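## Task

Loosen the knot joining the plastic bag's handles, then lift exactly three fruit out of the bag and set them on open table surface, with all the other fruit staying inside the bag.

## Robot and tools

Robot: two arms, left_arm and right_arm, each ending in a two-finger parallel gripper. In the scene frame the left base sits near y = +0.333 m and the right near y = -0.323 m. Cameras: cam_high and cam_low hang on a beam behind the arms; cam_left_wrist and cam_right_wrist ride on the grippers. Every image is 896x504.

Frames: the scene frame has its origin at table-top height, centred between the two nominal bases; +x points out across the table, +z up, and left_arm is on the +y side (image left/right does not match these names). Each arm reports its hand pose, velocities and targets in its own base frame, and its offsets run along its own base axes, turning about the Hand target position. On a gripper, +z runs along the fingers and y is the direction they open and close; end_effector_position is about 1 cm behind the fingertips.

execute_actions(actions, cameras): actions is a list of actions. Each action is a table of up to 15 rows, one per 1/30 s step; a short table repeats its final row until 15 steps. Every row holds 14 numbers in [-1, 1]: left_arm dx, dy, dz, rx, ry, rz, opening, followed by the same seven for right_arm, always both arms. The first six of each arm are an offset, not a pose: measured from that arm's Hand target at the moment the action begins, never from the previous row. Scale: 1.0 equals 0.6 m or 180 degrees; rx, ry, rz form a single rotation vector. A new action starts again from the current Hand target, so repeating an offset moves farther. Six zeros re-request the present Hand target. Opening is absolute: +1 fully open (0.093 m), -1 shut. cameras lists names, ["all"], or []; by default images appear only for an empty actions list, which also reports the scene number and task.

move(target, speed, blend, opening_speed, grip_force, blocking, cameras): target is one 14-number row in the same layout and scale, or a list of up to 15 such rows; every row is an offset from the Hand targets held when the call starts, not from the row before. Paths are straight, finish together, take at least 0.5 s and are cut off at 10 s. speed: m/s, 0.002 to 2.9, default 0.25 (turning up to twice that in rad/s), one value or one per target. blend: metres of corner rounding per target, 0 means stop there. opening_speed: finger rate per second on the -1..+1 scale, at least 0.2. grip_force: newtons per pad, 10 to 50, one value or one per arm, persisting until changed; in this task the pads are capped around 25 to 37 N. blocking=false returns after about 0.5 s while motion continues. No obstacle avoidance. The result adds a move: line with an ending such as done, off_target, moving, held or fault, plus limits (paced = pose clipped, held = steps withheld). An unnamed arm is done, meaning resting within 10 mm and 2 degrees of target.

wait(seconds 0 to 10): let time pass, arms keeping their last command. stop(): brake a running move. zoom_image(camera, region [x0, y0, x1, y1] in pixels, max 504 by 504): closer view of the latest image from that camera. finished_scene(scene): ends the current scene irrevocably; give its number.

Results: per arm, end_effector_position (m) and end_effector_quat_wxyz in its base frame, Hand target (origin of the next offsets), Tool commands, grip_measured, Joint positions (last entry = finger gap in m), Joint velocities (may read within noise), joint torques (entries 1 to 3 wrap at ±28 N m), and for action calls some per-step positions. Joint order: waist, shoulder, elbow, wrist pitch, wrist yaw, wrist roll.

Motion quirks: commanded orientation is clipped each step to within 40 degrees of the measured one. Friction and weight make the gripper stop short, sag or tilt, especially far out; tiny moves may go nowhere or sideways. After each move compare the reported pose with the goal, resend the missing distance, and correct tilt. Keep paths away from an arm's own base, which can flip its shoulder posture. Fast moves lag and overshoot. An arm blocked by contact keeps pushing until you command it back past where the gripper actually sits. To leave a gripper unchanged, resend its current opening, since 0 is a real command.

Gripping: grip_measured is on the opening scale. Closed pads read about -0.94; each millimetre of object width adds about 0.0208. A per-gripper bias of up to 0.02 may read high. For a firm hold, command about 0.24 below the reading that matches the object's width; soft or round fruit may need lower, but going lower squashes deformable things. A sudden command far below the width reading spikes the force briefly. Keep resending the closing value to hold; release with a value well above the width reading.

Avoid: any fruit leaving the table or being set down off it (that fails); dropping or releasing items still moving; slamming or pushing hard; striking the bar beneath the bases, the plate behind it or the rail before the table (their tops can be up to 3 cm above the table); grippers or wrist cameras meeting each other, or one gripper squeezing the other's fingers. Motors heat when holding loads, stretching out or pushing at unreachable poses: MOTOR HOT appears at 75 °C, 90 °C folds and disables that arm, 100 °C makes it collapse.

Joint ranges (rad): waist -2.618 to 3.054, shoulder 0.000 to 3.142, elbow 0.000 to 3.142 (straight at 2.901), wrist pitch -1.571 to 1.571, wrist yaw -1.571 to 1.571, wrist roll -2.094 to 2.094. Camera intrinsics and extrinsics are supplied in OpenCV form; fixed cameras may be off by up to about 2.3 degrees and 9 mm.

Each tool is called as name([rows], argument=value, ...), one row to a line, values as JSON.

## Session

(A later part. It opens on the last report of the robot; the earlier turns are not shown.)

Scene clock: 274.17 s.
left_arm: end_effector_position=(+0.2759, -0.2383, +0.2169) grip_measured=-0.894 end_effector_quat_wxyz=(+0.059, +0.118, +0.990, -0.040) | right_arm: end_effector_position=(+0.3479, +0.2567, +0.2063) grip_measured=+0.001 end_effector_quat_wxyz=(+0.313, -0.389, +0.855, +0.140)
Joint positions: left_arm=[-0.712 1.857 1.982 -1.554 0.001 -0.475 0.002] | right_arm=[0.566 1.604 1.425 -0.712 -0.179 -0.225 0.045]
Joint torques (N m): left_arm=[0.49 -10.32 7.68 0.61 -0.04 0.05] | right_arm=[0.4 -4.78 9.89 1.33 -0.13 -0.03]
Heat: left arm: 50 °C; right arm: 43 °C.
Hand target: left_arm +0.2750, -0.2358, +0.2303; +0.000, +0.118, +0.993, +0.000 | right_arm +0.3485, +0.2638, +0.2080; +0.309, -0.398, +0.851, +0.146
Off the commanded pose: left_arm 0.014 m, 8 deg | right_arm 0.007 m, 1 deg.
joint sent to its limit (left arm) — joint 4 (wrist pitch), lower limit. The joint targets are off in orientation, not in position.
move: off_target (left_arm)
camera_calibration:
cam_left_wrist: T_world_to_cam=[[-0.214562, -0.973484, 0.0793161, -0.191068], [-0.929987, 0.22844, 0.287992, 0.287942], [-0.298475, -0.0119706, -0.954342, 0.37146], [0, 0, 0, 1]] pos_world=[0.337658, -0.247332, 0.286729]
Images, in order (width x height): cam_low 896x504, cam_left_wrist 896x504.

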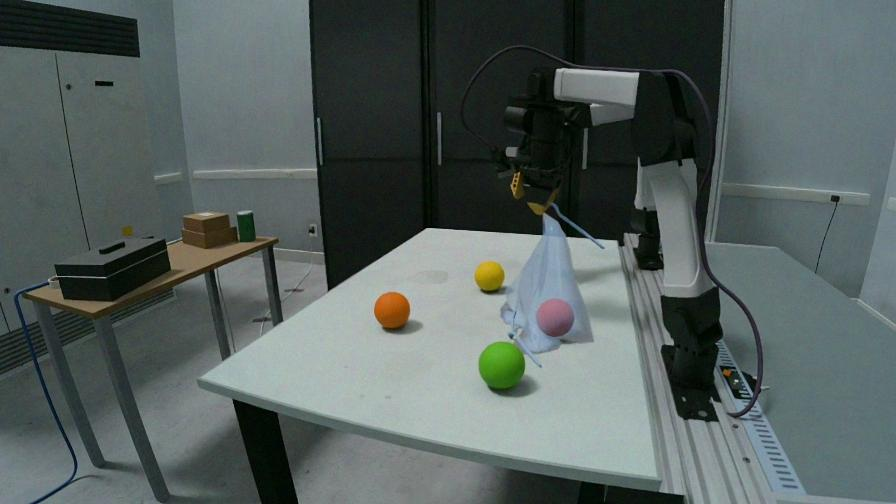

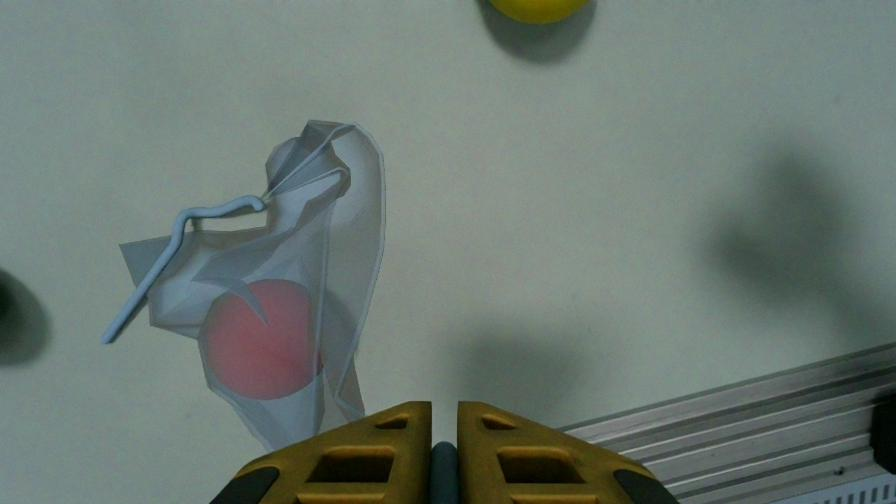

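move([
  [0,-0.01,-0.2,0,0,0,-1,0,0,0,0,0,0,0],
  [0,-0.02,-0.355,0,0,0,-1,0,0,0,0,0,0,0],
], speed=0.12, blend=0.02)

move([
  [0,0,0,0,0,0,-0.3,0,0,0,0,0,0,0],
  [0,0,0.25,0,0,0,-0.3,0,0,0,0,0,0,0],
], speed=0.15, cameras=["cam_low","cam_high","cam_left_wrist"])

zoom_image(camera="cam_low", region=[460, 200, 620, 380])

Scene clock: 277.53 s.
left_arm: end_effector_position=(+0.2781, -0.2446, +0.0258) grip_measured=-0.894 end_effector_quat_wxyz=(+0.003, +0.118, +0.993, -0.003) | right_arm: end_effector_position=(+0.3479, +0.2567, +0.2063) grip_measured=+0.001 end_effector_quat_wxyz=(+0.313, -0.389, +0.855, +0.140)
Joint positions: left_arm=[-0.721 2.004 1.42 -0.979 0.001 -0.485 0.002] | right_arm=[0.566 1.604 1.425 -0.712 -0.179 -0.225 0.045]
Joint torques (N m): left_arm=[-0.81 -8.54 4.83 0.65 -0.04 -0.1] | right_arm=[0.32 -4.74 9.85 1.36 -0.14 -0.03]
Heat: left arm: 49 °C; right arm: 43 °C.
Hand target: left_arm +0.2751, -0.2478, +0.0174; +0.001, +0.118, +0.993, +0.000 | right_arm +0.3485, +0.2638, +0.2080; +0.309, -0.398, +0.851, +0.146
Off the commanded pose: left_arm 0.010 m, 0 deg | right_arm 0.007 m, 1 deg.
move: done

Scene clock: 280.07 s.
left_arm: end_effector_position=(+0.2778, -0.2442, +0.1625) grip_measured=-0.302 end_effector_quat_wxyz=(-0.002, +0.118, +0.993, +0.001) | right_arm: end_effector_position=(+0.3479, +0.2567, +0.2063) grip_measured=+0.001 end_effector_quat_wxyz=(+0.313, -0.389, +0.855, +0.140)
Joint positions: left_arm=[-0.721 1.972 1.926 -1.527 0.001 -0.485 0.031] | right_arm=[0.566 1.604 1.425 -0.712 -0.179 -0.225 0.045]
Joint torques (N m): left_arm=[-0.81 -9.72 7.51 0.3 -0.04 -0.12] | right_arm=[0.34 -4.67 9.89 1.35 -0.12 -0.02]
Heat: left arm: 49 °C; right arm: 43 °C.
Hand target: left_arm +0.2750, -0.2478, +0.1674; +0.001, +0.118, +0.993, +0.000 | right_arm +0.3485, +0.2638, +0.2080; +0.309, -0.398, +0.851, +0.146
Off the commanded pose: left_arm 0.007 m, 0 deg | right_arm 0.007 m, 1 deg.
move: done
camera_calibration:
cam_left_wrist: T_world_to_cam=[[-0.208942, -0.97788, 0.00973483, -0.183459], [-0.891606, 0.194578, 0.408875, 0.268091], [-0.401724, 0.0767514, -0.912539, 0.363672], [0, 0, 0, 1]] pos_world=[0.346795, -0.259478, 0.224035]
Images, in order (width x height): cam_high 896x504, cam_low 896x504, cam_left_wrist 896x504.

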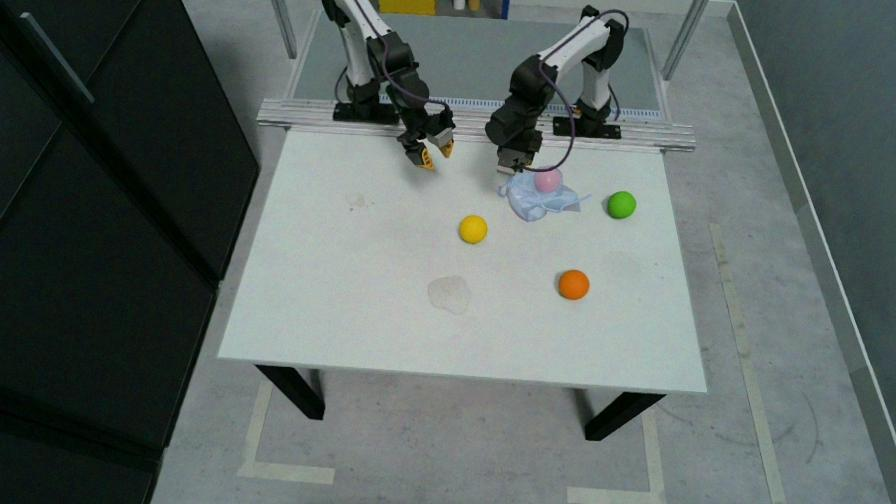

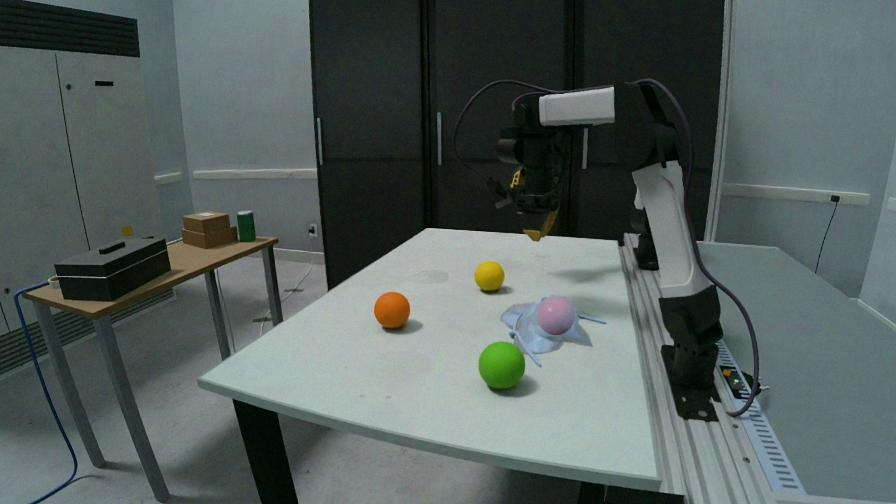

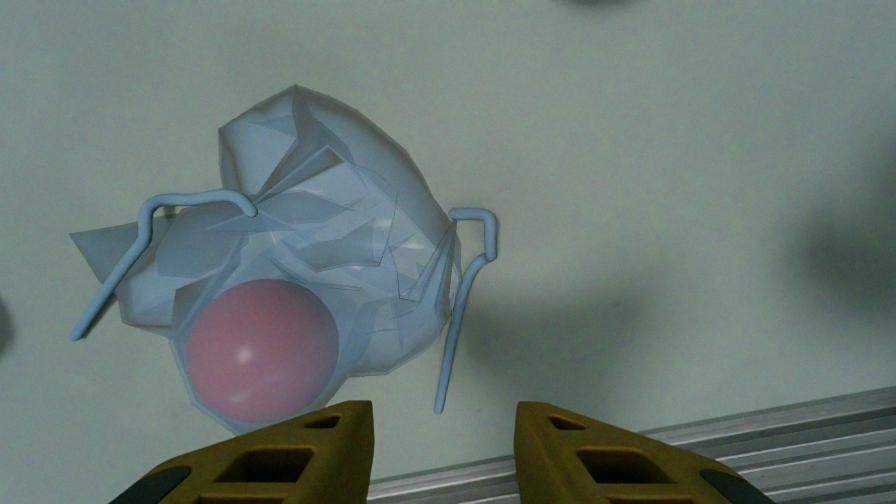

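Scaled by 2.800 from the camera's 896x504 image, which has a finer 1280x720 frame.

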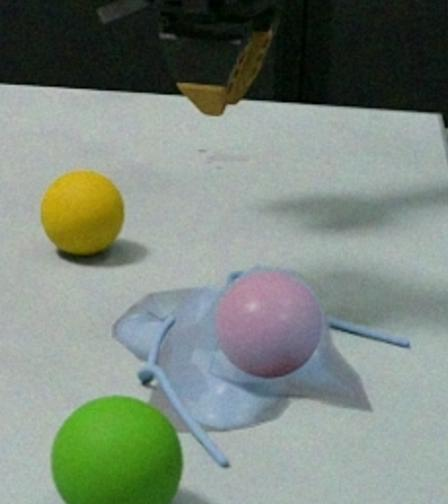

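Perfect: separated, three out, one inside.

finished_scene(scene=1)

The scene is finished: the task was done.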